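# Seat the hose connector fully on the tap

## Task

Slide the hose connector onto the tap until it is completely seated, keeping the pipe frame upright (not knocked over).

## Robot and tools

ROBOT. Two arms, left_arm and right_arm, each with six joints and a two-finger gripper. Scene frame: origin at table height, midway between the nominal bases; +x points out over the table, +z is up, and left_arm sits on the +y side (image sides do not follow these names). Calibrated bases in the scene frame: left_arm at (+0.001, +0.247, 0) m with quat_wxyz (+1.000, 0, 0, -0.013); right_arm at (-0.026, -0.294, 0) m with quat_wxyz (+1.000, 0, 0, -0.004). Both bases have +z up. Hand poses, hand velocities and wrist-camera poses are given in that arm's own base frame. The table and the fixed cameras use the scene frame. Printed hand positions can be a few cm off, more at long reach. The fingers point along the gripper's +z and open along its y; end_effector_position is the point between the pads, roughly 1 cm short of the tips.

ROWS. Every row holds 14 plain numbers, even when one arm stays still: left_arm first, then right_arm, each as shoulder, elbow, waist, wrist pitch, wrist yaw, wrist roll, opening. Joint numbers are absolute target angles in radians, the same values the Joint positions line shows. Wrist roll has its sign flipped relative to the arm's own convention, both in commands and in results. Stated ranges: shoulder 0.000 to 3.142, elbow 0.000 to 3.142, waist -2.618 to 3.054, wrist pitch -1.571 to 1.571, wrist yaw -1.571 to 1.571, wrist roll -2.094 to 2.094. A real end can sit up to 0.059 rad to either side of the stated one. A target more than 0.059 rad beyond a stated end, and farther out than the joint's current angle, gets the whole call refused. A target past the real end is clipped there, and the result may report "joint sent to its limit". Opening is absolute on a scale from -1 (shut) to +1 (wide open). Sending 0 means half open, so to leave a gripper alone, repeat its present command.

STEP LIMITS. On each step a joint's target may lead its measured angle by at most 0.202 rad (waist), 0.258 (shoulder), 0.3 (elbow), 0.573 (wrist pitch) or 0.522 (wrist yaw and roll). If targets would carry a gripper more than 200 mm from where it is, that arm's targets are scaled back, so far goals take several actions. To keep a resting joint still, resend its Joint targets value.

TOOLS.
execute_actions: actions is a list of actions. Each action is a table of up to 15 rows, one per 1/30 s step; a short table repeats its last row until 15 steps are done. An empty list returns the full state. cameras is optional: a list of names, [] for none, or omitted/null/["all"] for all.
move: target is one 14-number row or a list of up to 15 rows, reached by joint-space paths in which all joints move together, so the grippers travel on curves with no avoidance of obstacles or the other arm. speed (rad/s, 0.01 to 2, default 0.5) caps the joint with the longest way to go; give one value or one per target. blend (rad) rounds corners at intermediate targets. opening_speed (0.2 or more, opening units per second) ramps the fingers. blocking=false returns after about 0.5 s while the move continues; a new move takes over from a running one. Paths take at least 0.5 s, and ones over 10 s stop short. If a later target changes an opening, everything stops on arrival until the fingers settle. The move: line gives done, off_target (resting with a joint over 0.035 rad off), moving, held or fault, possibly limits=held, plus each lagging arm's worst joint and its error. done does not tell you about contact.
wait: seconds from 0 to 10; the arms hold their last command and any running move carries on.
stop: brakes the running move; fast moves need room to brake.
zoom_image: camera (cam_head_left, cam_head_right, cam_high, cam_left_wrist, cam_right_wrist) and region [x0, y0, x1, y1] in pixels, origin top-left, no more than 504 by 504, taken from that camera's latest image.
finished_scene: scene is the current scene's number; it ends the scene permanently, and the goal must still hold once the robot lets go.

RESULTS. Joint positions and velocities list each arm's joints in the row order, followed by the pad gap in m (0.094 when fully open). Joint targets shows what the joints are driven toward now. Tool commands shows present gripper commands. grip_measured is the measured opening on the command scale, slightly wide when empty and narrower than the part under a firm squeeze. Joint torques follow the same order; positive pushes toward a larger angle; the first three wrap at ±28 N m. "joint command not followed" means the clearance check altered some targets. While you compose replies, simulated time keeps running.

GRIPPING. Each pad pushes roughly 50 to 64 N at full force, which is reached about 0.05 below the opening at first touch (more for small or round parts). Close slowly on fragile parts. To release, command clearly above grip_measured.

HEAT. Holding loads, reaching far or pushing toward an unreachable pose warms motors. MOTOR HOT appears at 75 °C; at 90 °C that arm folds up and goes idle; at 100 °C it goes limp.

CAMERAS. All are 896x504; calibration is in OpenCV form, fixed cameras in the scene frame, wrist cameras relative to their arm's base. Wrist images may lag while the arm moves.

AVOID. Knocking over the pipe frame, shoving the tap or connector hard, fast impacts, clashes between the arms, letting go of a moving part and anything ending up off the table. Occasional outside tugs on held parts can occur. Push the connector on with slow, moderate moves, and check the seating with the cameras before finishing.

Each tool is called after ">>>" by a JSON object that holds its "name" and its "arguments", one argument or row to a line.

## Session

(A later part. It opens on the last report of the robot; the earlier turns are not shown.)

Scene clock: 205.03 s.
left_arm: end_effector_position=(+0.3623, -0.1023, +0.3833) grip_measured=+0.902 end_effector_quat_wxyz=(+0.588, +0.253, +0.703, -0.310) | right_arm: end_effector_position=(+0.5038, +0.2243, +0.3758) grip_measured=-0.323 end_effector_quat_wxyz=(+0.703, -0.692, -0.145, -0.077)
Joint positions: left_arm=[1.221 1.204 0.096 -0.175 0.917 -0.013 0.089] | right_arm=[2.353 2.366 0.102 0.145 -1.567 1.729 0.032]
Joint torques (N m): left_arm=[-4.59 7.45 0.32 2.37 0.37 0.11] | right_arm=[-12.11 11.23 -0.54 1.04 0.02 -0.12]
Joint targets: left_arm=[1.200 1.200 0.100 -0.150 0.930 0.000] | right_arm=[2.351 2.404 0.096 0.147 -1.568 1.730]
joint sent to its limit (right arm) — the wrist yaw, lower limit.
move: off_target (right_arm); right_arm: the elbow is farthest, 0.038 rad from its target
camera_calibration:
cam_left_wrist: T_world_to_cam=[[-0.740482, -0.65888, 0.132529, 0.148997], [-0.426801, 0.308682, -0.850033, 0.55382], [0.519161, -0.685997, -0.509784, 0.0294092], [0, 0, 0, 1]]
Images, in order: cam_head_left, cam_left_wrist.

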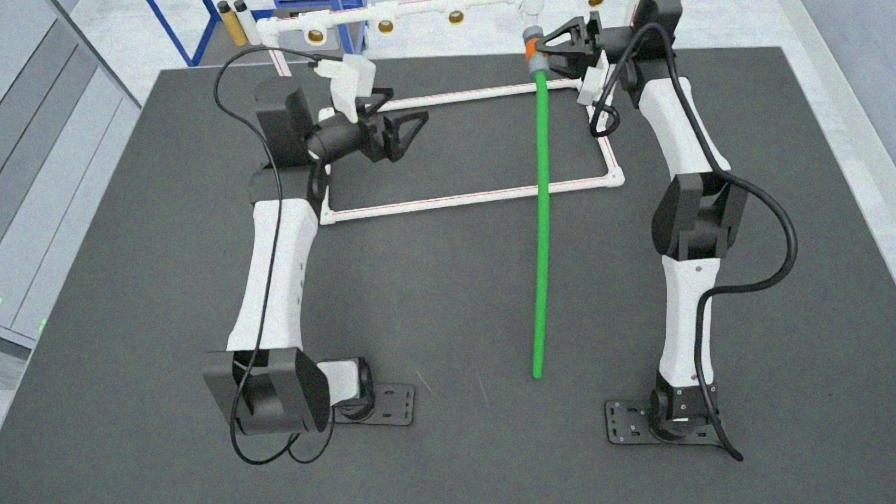

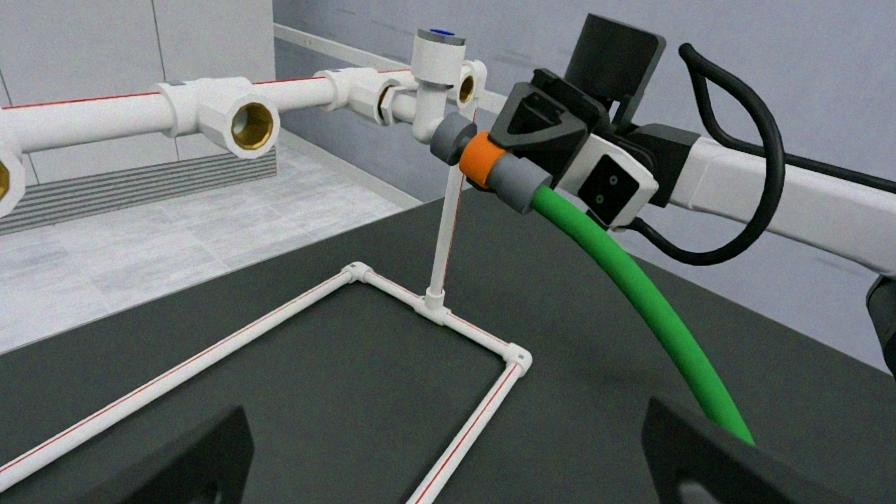

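>>> {"name": "move", "arguments": {
  "target": [1.631,1.674,-0.49,-0.023,0,0,0.4, 2.351,2.404,0.096,0.147,-1.567,1.73,-0.8],
  "speed": 0.5
}}

>>> {"name": "zoom_image", "arguments": {
  "camera": "cam_high",
  "region": [410, 150, 560, 270]
}}

>>> {"name": "zoom_image", "arguments": {
  "camera": "cam_head_right",
  "region": [440, 0, 640, 140]
}}

Scene clock: 231.13 s.
left_arm: end_effector_position=(+0.4596, -0.2471, +0.4363) grip_measured=+0.401 end_effector_quat_wxyz=(+0.677, +0.182, +0.693, -0.169) | right_arm: end_effector_position=(+0.5038, +0.2243, +0.3759) grip_measured=-0.323 end_effector_quat_wxyz=(+0.703, -0.692, -0.146, -0.077)
Joint positions: left_arm=[1.618 1.641 -0.489 -0.05 0.013 -0.013 0.066] | right_arm=[2.353 2.366 0.102 0.144 -1.567 1.73 0.032]
Joint torques (N m): left_arm=[-4.74 11.12 -0.09 2.7 -0.07 0.09] | right_arm=[-12.12 11.15 -0.55 1.03 0.03 -0.14]
Heat: left arm: 55 °C; right arm: 61 °C.
Joint targets: left_arm=[1.631 1.674 -0.490 -0.023 0.000 0.000] | right_arm=[2.351 2.404 0.096 0.147 -1.567 1.730]
move: off_target (right_arm); right_arm: the elbow is farthest, 0.038 rad from its target
camera_calibration:
cam_left_wrist: T_world_to_cam=[[-0.506764, -0.861831, -0.0209191, 0.0279143], [-0.368547, 0.238518, -0.898489, 0.662172], [0.779335, -0.447612, -0.438498, -0.185215], [0, 0, 0, 1]]
cam_right_wrist: T_world_to_cam=[[-0.299104, -0.0482401, 0.953, -0.197893], [0.906742, -0.325477, 0.268111, -0.442507], [0.297246, 0.944319, 0.141093, -0.328419], [0, 0, 0, 1]]

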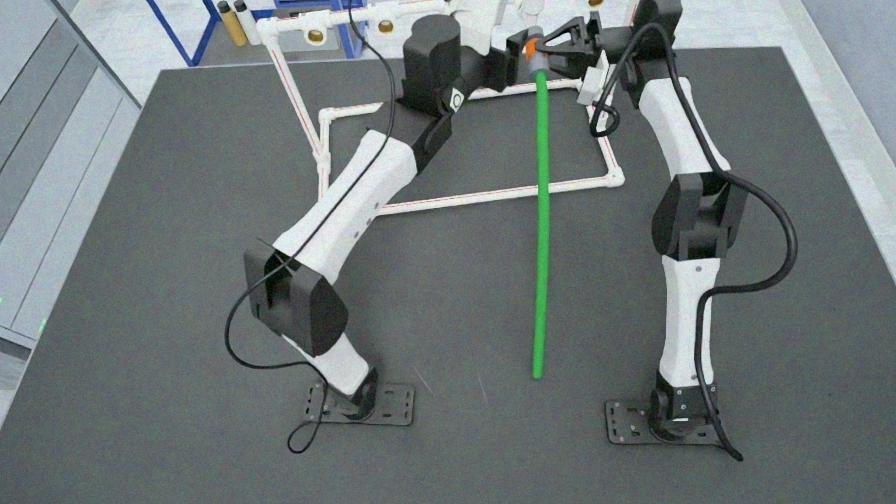

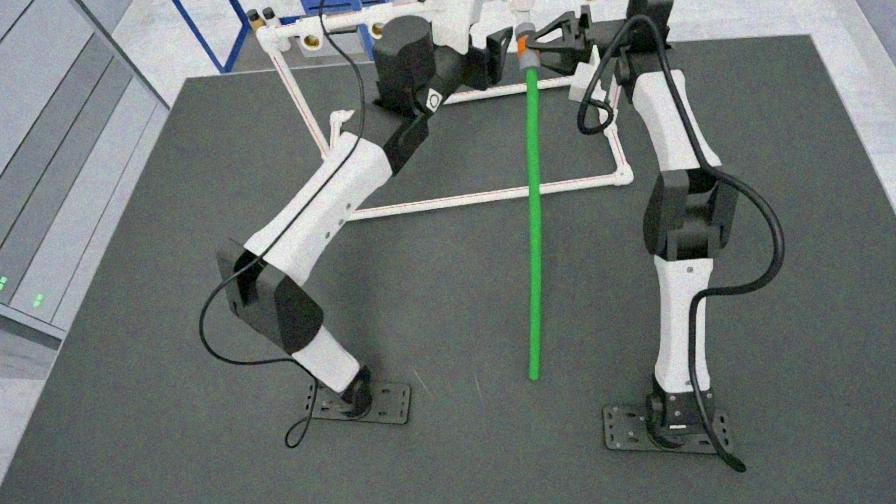

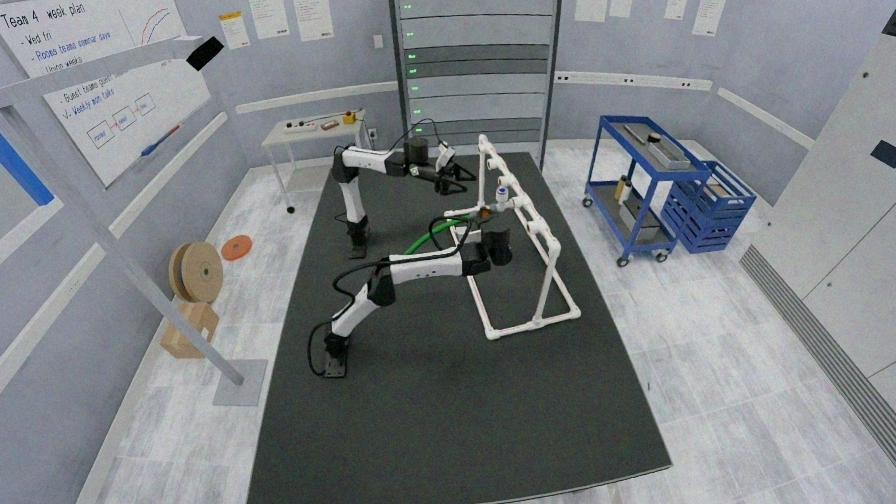

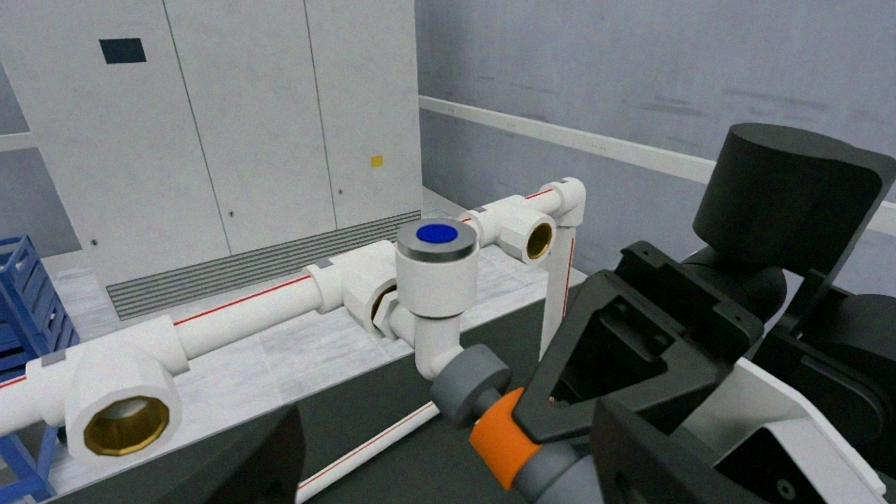

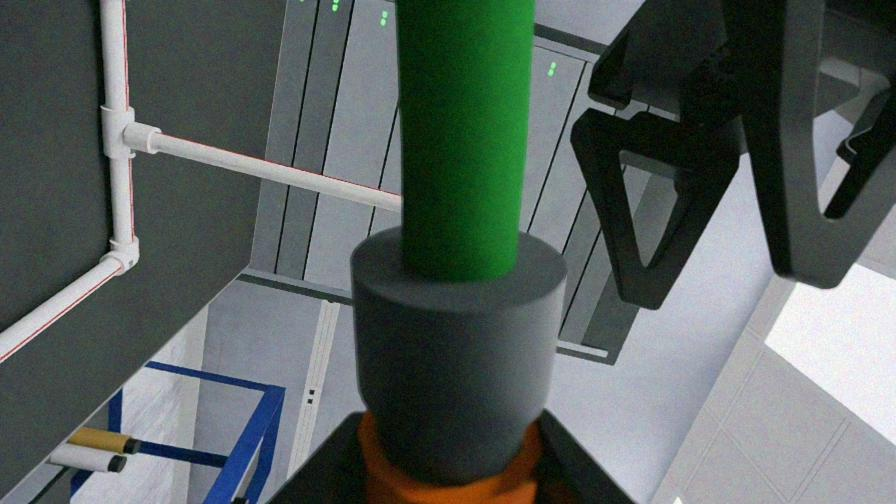

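Scaled by 3.360 from the camera's 896x504 image, which has a finer 1280x720 frame.

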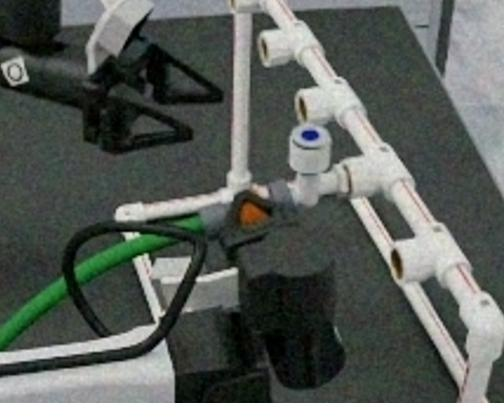

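Scaled by 2.520 from the camera's 896x504 image, which has a finer 1280x720 frame.

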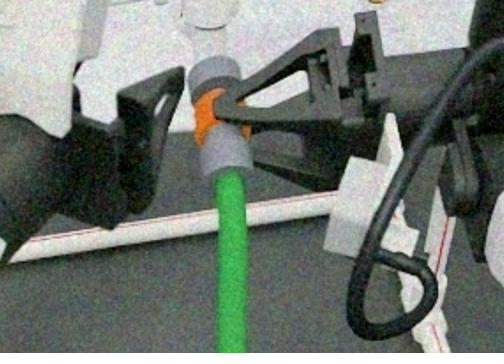

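>>> {"name": "move", "arguments": {
  "target": [1.718,1.557,-0.532,0.18,-0.669,0,0.8, 2.351,2.404,0.096,0.147,-1.567,1.73,-0.8],
  "speed": 0.5,
  "cameras": ["cam_left_wrist","cam_high","cam_head_right"]
}}

Scene clock: 249.07 s.
left_arm: end_effector_position=(+0.4995, -0.1684, +0.4008) grip_measured=+0.799 end_effector_quat_wxyz=(+0.708, -0.043, +0.703, +0.049) | right_arm: end_effector_position=(+0.5038, +0.2243, +0.3759) grip_measured=-0.323 end_effector_quat_wxyz=(+0.703, -0.692, -0.146, -0.077)
Joint positions: left_arm=[1.705 1.559 -0.525 0.154 -0.655 -0.013 0.084] | right_arm=[2.353 2.366 0.102 0.144 -1.567 1.73 0.032]
Joint torques (N m): left_arm=[-5.41 7.87 -0.58 2.52 -0.06 0.11] | right_arm=[-12.11 11.15 -0.55 1.03 0.03 -0.14]
Joint targets: left_arm=[1.718 1.557 -0.532 0.180 -0.669 0.000] | right_arm=[2.351 2.404 0.096 0.147 -1.567 1.730]
move: off_target (right_arm); right_arm: the elbow is farthest, 0.038 rad from its target
camera_calibration:
cam_left_wrist: T_world_to_cam=[[0.101447, -0.994694, -0.0170729, -0.212474], [-0.407751, -0.0259197, -0.912725, 0.606934], [0.90744, 0.0995545, -0.408217, -0.180669], [0, 0, 0, 1]]
Images, in order: cam_head_right, cam_high, cam_left_wrist.

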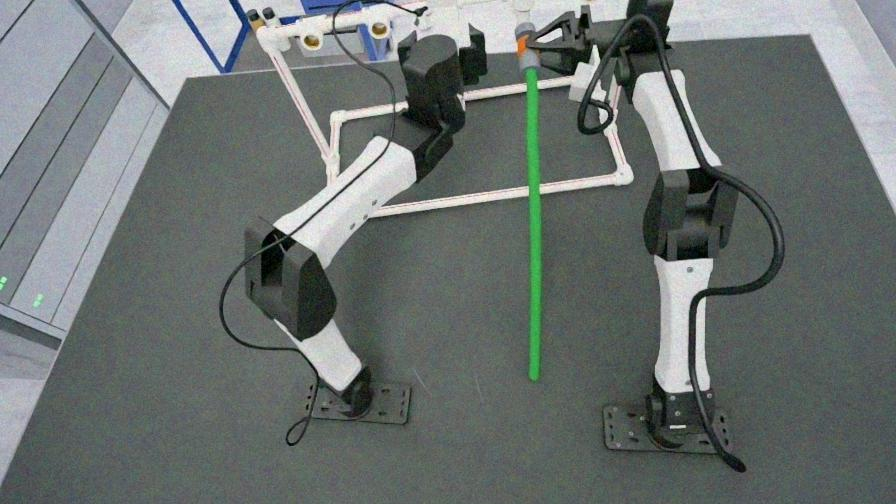

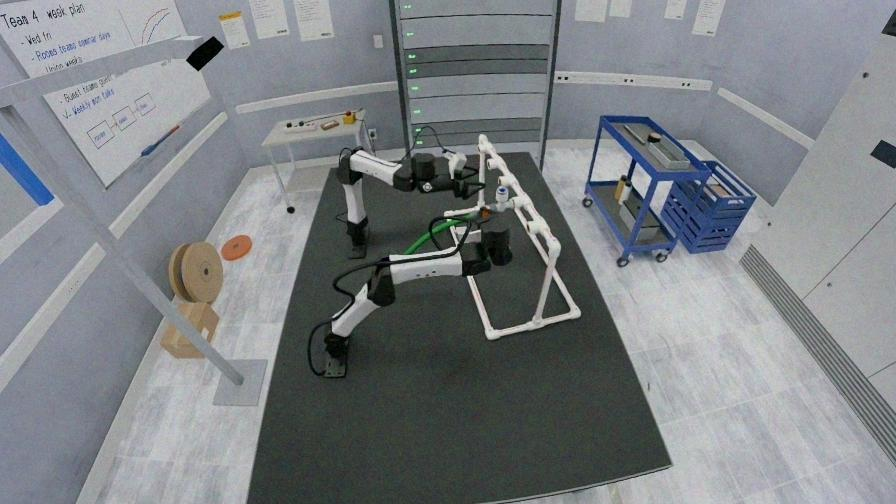

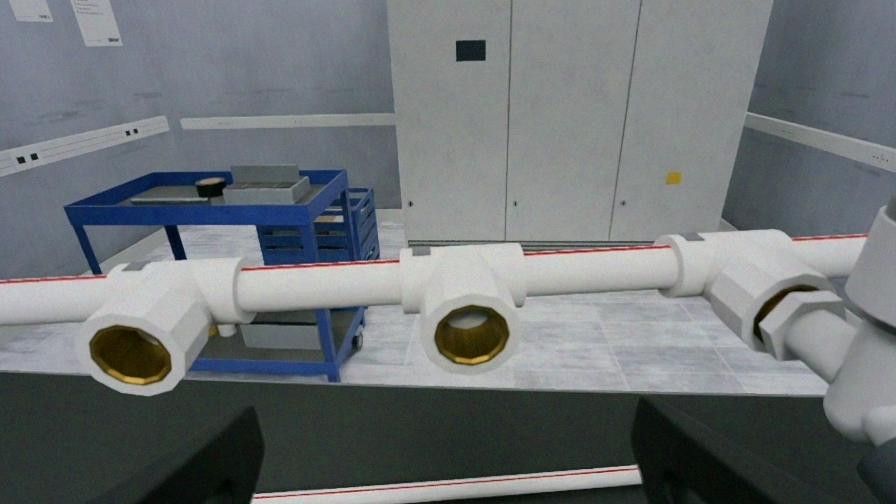

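>>> {"name": "move", "arguments": {
  "target": [1.876,1.717,-0.48,0.178,-0.617,0,0.8, 2.351,2.404,0.096,0.147,-1.567,1.73,-0.8],
  "speed": 0.25,
  "cameras": ["cam_left_wrist","cam_high"]
}}

>>> {"name": "zoom_image", "arguments": {
  "camera": "cam_high",
  "region": [410, 130, 560, 250]
}}

Scene clock: 256.73 s.
left_arm: end_effector_position=(+0.5431, -0.1710, +0.3781) grip_measured=+0.799 end_effector_quat_wxyz=(+0.699, -0.044, +0.711, +0.059) | right_arm: end_effector_position=(+0.5038, +0.2243, +0.3759) grip_measured=-0.323 end_effector_quat_wxyz=(+0.703, -0.692, -0.146, -0.077)
Joint positions: left_arm=[1.862 1.683 -0.484 0.161 -0.63 -0.013 0.084] | right_arm=[2.353 2.366 0.102 0.144 -1.567 1.73 0.032]
Joint torques (N m): left_arm=[-6.38 11.45 0.36 2.42 0.27 0.09] | right_arm=[-12.11 11.19 -0.54 1.03 0.03 -0.14]
Joint targets: left_arm=[1.876 1.717 -0.480 0.178 -0.617 0.000] | right_arm=[2.351 2.404 0.096 0.147 -1.567 1.730]
move: off_target (right_arm); right_arm: the elbow is farthest, 0.038 rad from its target
camera_calibration:
cam_left_wrist: T_world_to_cam=[[0.117176, -0.992591, -0.0321412, -0.222343], [-0.428338, -0.0213135, -0.903367, 0.61229], [0.895989, 0.11962, -0.427661, -0.212188], [0, 0, 0, 1]]
Images, in order: cam_high, cam_left_wrist.

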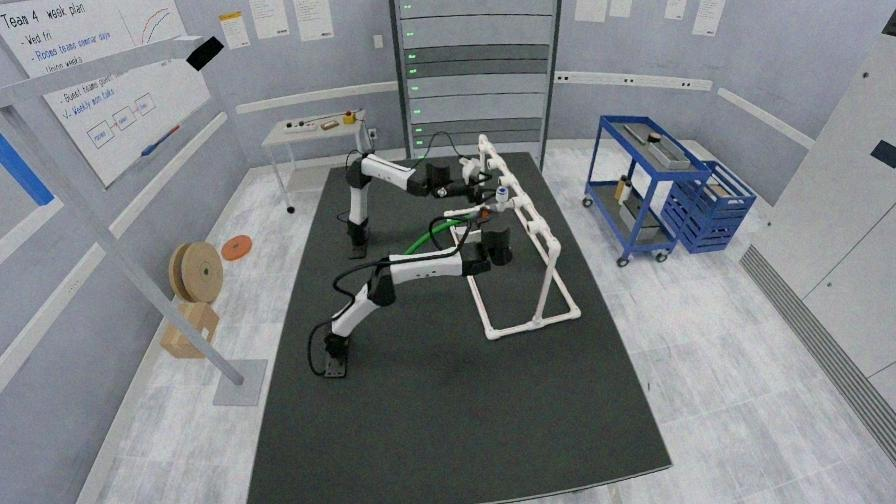

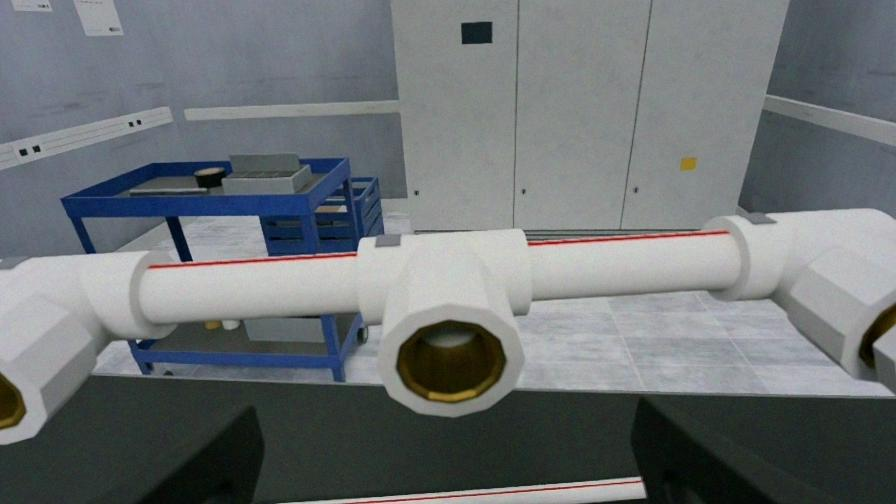

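Scaled by 3.360 from the camera's 896x504 image, which has a finer 1280x720 frame.

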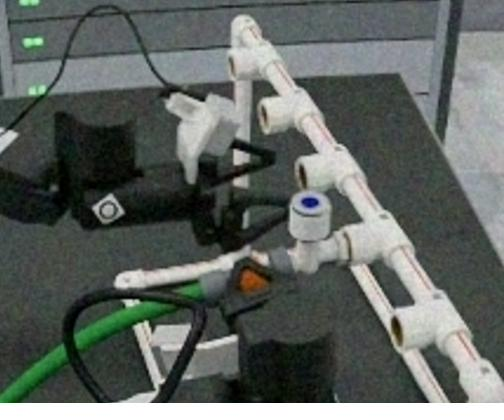

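>>> {"name": "move", "arguments": {
  "target": [2.039,1.949,-0.426,0.107,-0.563,0,0.8, 2.351,2.404,0.096,0.147,-1.567,1.73,-0.8],
  "speed": 0.2,
  "cameras": ["cam_left_wrist","cam_high"]
}}

>>> {"name": "zoom_image", "arguments": {
  "camera": "cam_high",
  "region": [410, 130, 560, 250]
}}

Scene clock: 288.23 s.
left_arm: end_effector_position=(+0.5871, -0.1671, +0.3856) grip_measured=+0.799 end_effector_quat_wxyz=(+0.706, -0.047, +0.705, +0.055) | right_arm: end_effector_position=(+0.5038, +0.2243, +0.3759) grip_measured=-0.323 end_effector_quat_wxyz=(+0.703, -0.692, -0.146, -0.077)
Joint positions: left_arm=[2.022 1.916 -0.431 0.109 -0.576 -0.013 0.084] | right_arm=[2.353 2.366 0.102 0.144 -1.567 1.73 0.032]
Joint torques (N m): left_arm=[-7.28 11.29 0.5 2.23 0.23 0.1] | right_arm=[-12.1 11.14 -0.55 1.03 0.03 -0.14]
Heat: left arm: 62 °C; right arm: 67 °C.
Joint targets: left_arm=[2.039 1.949 -0.426 0.107 -0.563 0.000] | right_arm=[2.351 2.404 0.096 0.147 -1.567 1.730]
move: off_target (right_arm); right_arm: the elbow is farthest, 0.038 rad from its target
camera_calibration:
cam_left_wrist: T_world_to_cam=[[0.116149, -0.993022, -0.020411, -0.227361], [-0.411467, -0.0294034, -0.91095, 0.629711], [0.903993, 0.114205, -0.412011, -0.260492], [0, 0, 0, 1]]
Images, in order: cam_high, cam_left_wrist.

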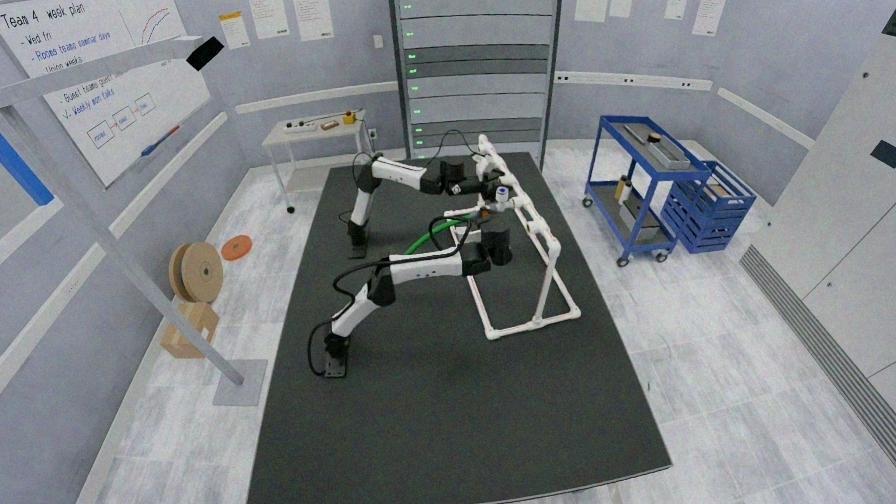

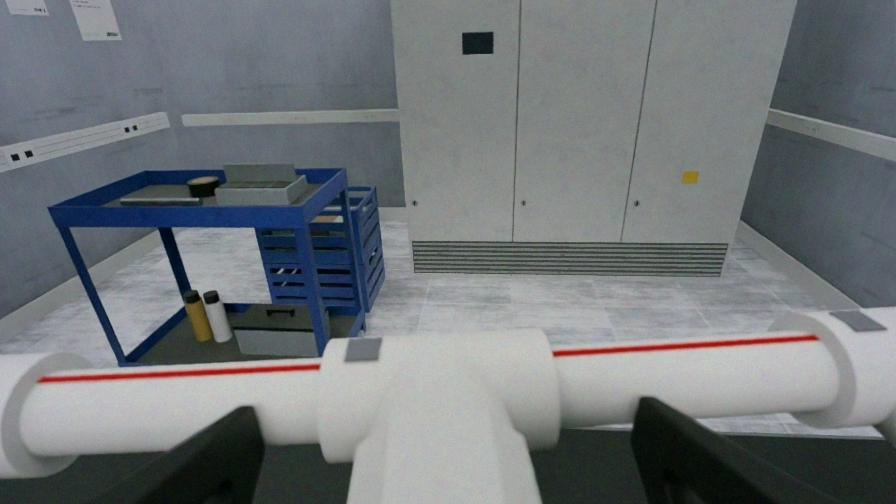

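Scaled by 3.360 from the camera's 896x504 image, which has a finer 1280x720 frame.

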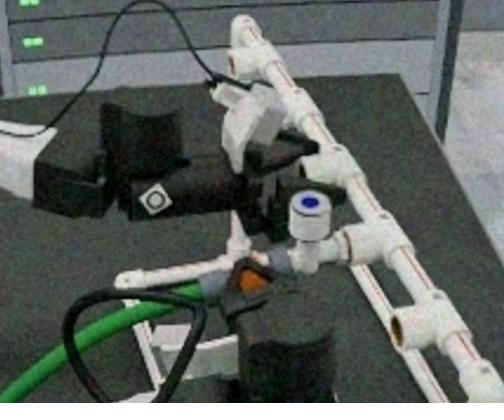

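>>> {"name": "move", "arguments": {
  "target": [2.039,1.949,-0.426,0.107,-0.563,0,-0.9, 2.351,2.404,0.096,0.147,-1.567,1.73,-0.8],
  "opening_speed": 0.8,
  "cameras": ["cam_left_wrist"]
}}

Scene clock: 292.97 s.
left_arm: end_effector_position=(+0.5875, -0.1655, +0.3852) grip_measured=+0.034 end_effector_quat_wxyz=(+0.705, -0.048, +0.705, +0.056) | right_arm: end_effector_position=(+0.5038, +0.2243, +0.3759) grip_measured=-0.323 end_effector_quat_wxyz=(+0.703, -0.692, -0.146, -0.077)
Joint positions: left_arm=[2.022 1.916 -0.429 0.107 -0.576 -0.013 0.049] | right_arm=[2.353 2.366 0.102 0.144 -1.567 1.73 0.032]
Joint torques (N m): left_arm=[-7.23 11.3 0.24 2.25 0.25 0.1] | right_arm=[-12.1 11.19 -0.57 1.04 0.02 -0.14]
Joint targets: left_arm=[2.039 1.949 -0.426 0.107 -0.563 0.000] | right_arm=[2.351 2.404 0.096 0.147 -1.567 1.730]
move: off_target (right_arm); right_arm: the elbow is farthest, 0.038 rad from its target
camera_calibration:
cam_left_wrist: T_world_to_cam=[[0.118764, -0.992692, -0.0214041, -0.226964], [-0.412967, -0.0297801, -0.910259, 0.630113], [0.902969, 0.116946, -0.413486, -0.259621], [0, 0, 0, 1]]
Images, in order: cam_left_wrist.

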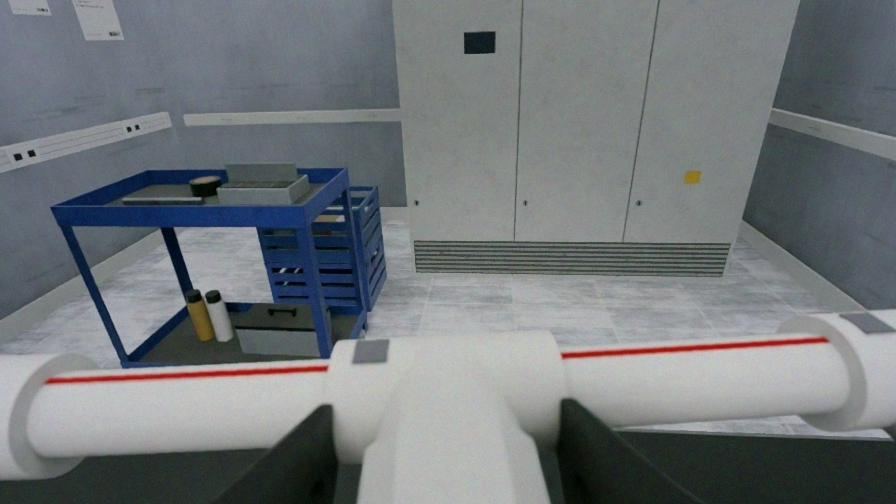

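>>> {"name": "move", "arguments": {
  "target": [1.985,1.872,-0.444,0.131,-0.581,0,-0.9, 2.351,2.404,0.096,0.147,-1.567,1.73,-0.8],
  "speed": 0.08
}}

>>> {"name": "zoom_image", "arguments": {
  "camera": "cam_head_left",
  "region": [480, 0, 600, 120]
}}

>>> {"name": "zoom_image", "arguments": {
  "camera": "cam_high",
  "region": [440, 160, 540, 240]
}}

Scene clock: 299.00 s.
left_arm: end_effector_position=(+0.5874, -0.1655, +0.3841) grip_measured=+0.034 end_effector_quat_wxyz=(+0.712, -0.052, +0.698, +0.054) | right_arm: end_effector_position=(+0.5038, +0.2243, +0.3759) grip_measured=-0.323 end_effector_quat_wxyz=(+0.703, -0.692, -0.146, -0.077)
Joint positions: left_arm=[2.019 1.889 -0.43 0.155 -0.58 -0.014 0.049] | right_arm=[2.353 2.366 0.102 0.144 -1.567 1.73 0.032]
Joint torques (N m): left_arm=[-11.32 6.63 -1.28 1.93 0.09 0.12] | right_arm=[-12.11 11.15 -0.55 1.03 0.03 -0.14]
Joint targets: left_arm=[1.985 1.872 -0.444 0.131 -0.581 0.000] | right_arm=[2.351 2.404 0.096 0.147 -1.567 1.730]
move: off_target (right_arm); right_arm: the elbow is farthest, 0.038 rad from its target
camera_calibration:
cam_left_wrist: T_world_to_cam=[[0.122149, -0.992447, -0.0113026, -0.232824], [-0.394114, -0.038049, -0.918274, 0.619725], [0.910908, 0.116621, -0.395785, -0.27144], [0, 0, 0, 1]]
cam_right_wrist: T_world_to_cam=[[-0.299104, -0.0482401, 0.953, -0.197893], [0.906742, -0.325477, 0.268111, -0.442507], [0.297246, 0.944319, 0.141093, -0.328419], [0, 0, 0, 1]]

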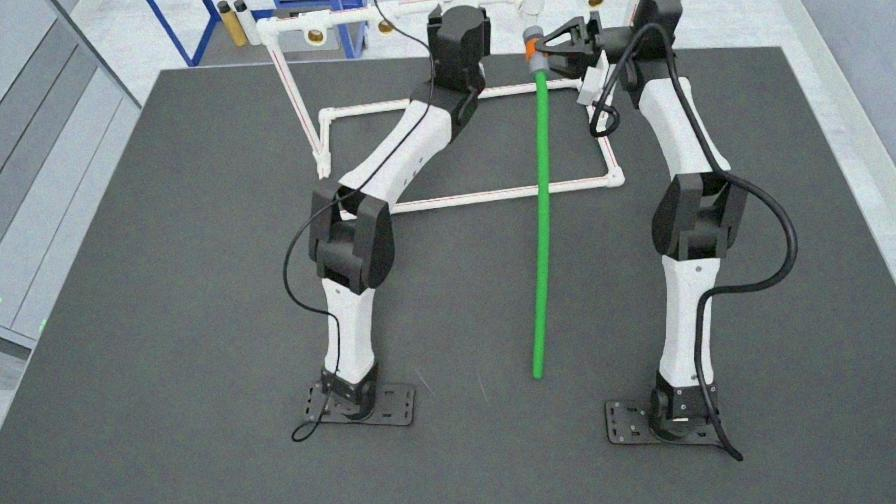

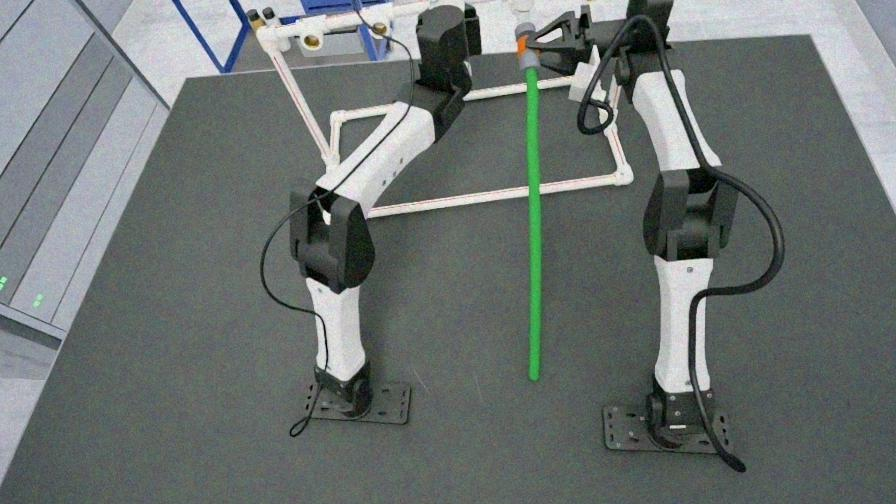

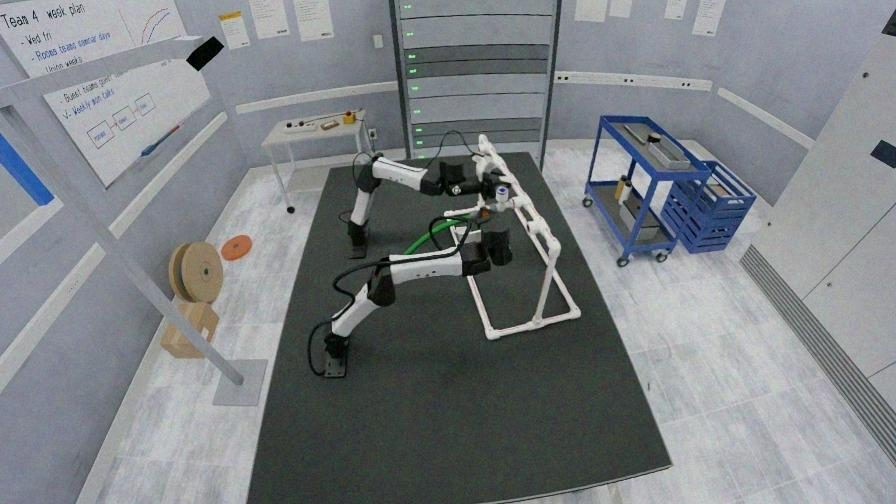

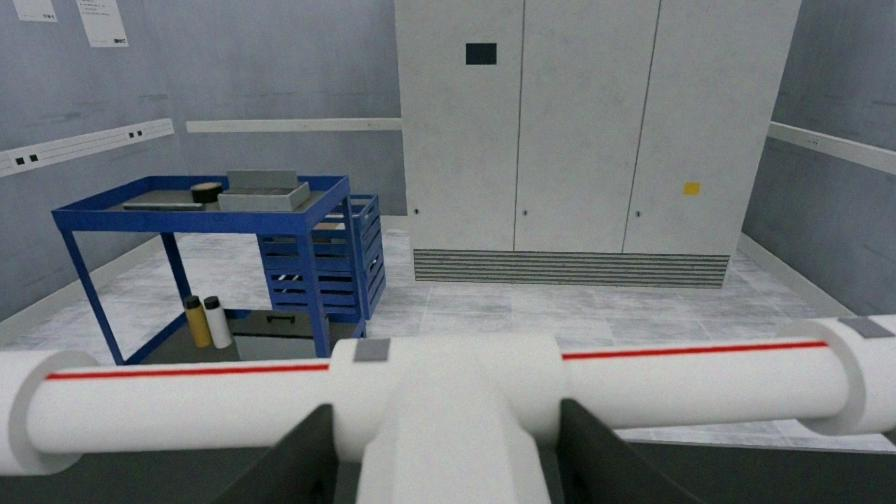

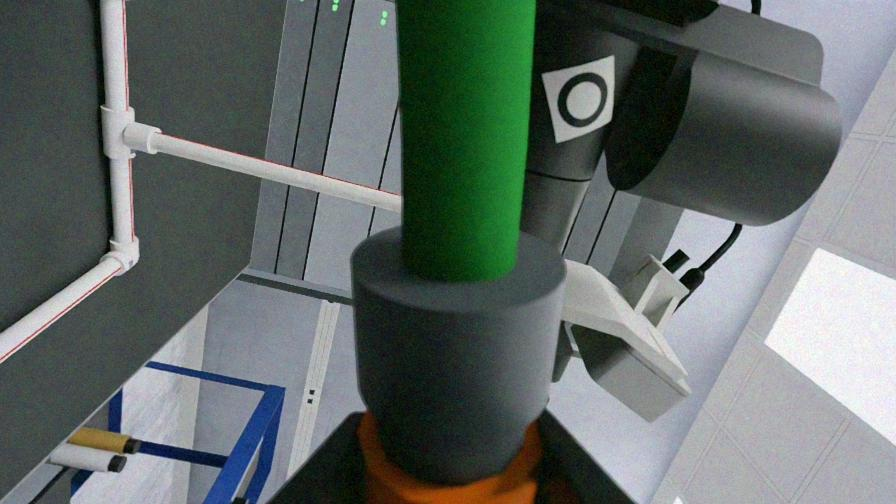

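Scaled by 4.200 from the camera's 896x504 image, which has a finer 1280x720 frame.

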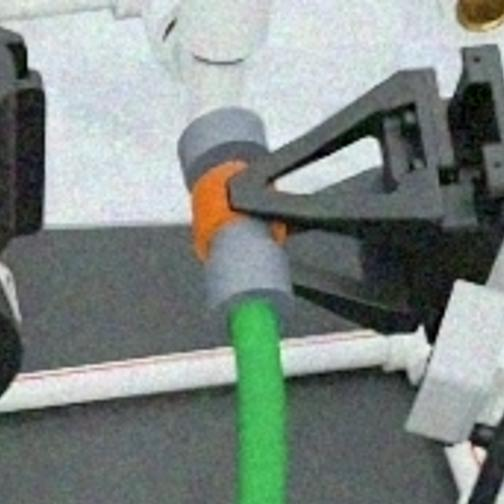

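Scaled by 5.040 from the camera's 896x504 image, which has a finer 1280x720 frame.

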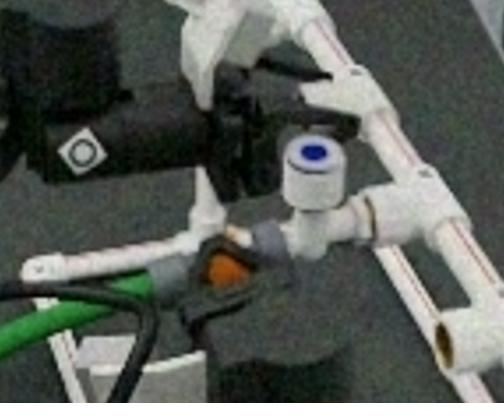

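>>> {"name": "move", "arguments": {
  "target": [1.92,1.79,-0.467,0.165,-0.605,0,-0.9, 2.351,2.404,0.096,0.147,-1.567,1.73,-0.8],
  "speed": 0.08,
  "cameras": ["cam_left_wrist","cam_head_left"]
}}

>>> {"name": "zoom_image", "arguments": {
  "camera": "cam_head_left",
  "region": [480, 0, 600, 120]
}}

Scene clock: 303.47 s.
left_arm: end_effector_position=(+0.5715, -0.1639, +0.3823) grip_measured=-0.247 end_effector_quat_wxyz=(+0.712, -0.060, +0.697, +0.062) | right_arm: end_effector_position=(+0.5034, +0.2251, +0.3760) grip_measured=-0.323 end_effector_quat_wxyz=(+0.703, -0.692, -0.145, -0.076)
Joint positions: left_arm=[1.963 1.799 -0.449 0.19 -0.622 -0.016 0.035] | right_arm=[2.353 2.368 0.103 0.138 -1.567 1.731 0.032]
Joint torques (N m): left_arm=[-11.6 7.25 -1.52 1.91 0.31 0.14] | right_arm=[-12.11 10.96 -0.68 1.1 0.02 -0.16]
Joint targets: left_arm=[1.920 1.790 -0.467 0.165 -0.605 0.000] | right_arm=[2.351 2.404 0.096 0.147 -1.567 1.730]
move: off_target (left_arm, right_arm); left_arm: the shoulder is farthest, 0.043 rad from its target; right_arm: the elbow is farthest, 0.036 rad from its target
camera_calibration:
cam_left_wrist: T_world_to_cam=[[0.144494, -0.989443, -0.0110939, -0.241663], [-0.391942, -0.046936, -0.918792, 0.609335], [0.908572, 0.137108, -0.394587, -0.253696], [0, 0, 0, 1]]
Images, in order: cam_head_left, cam_left_wrist.

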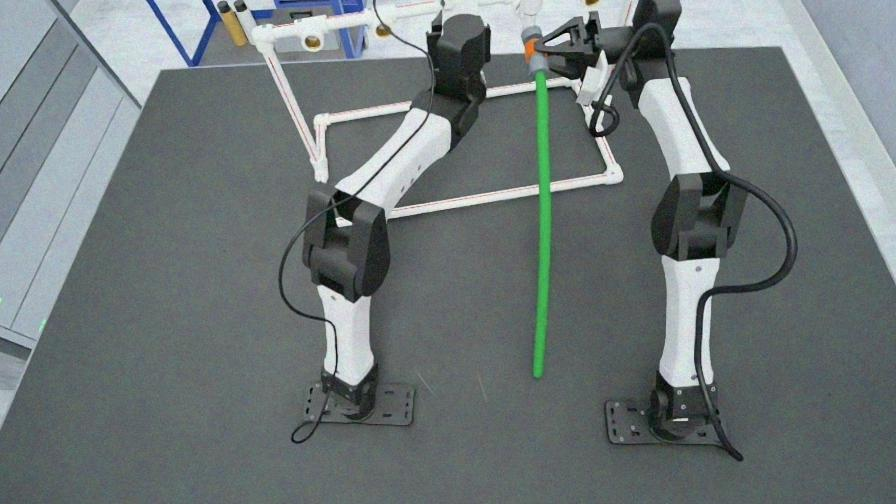

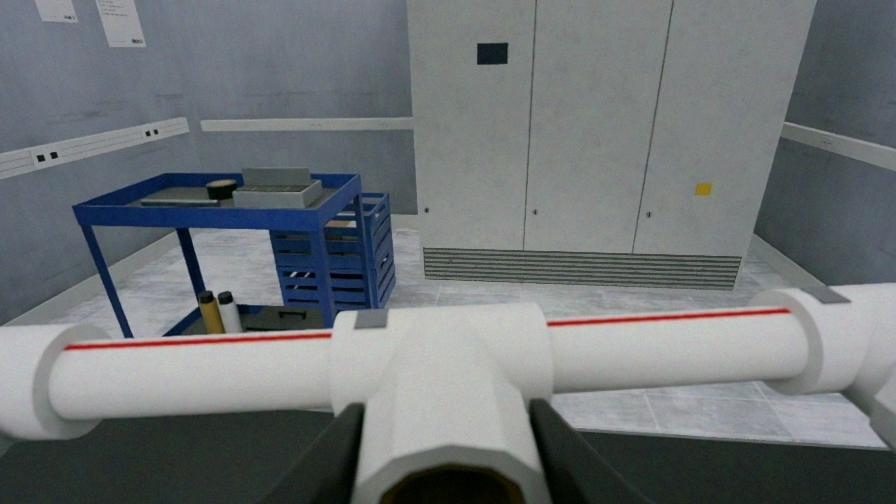

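Scaled by 4.200 from the camera's 896x504 image, which has a finer 1280x720 frame.

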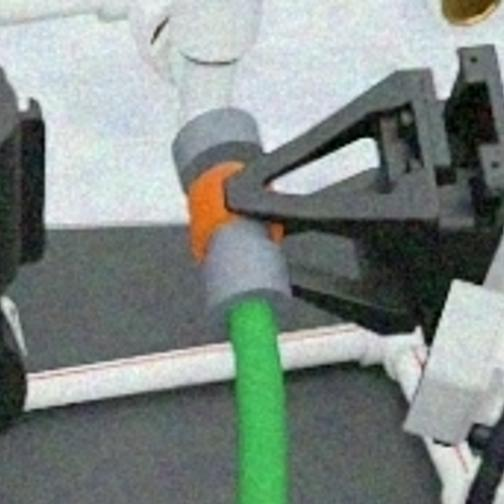

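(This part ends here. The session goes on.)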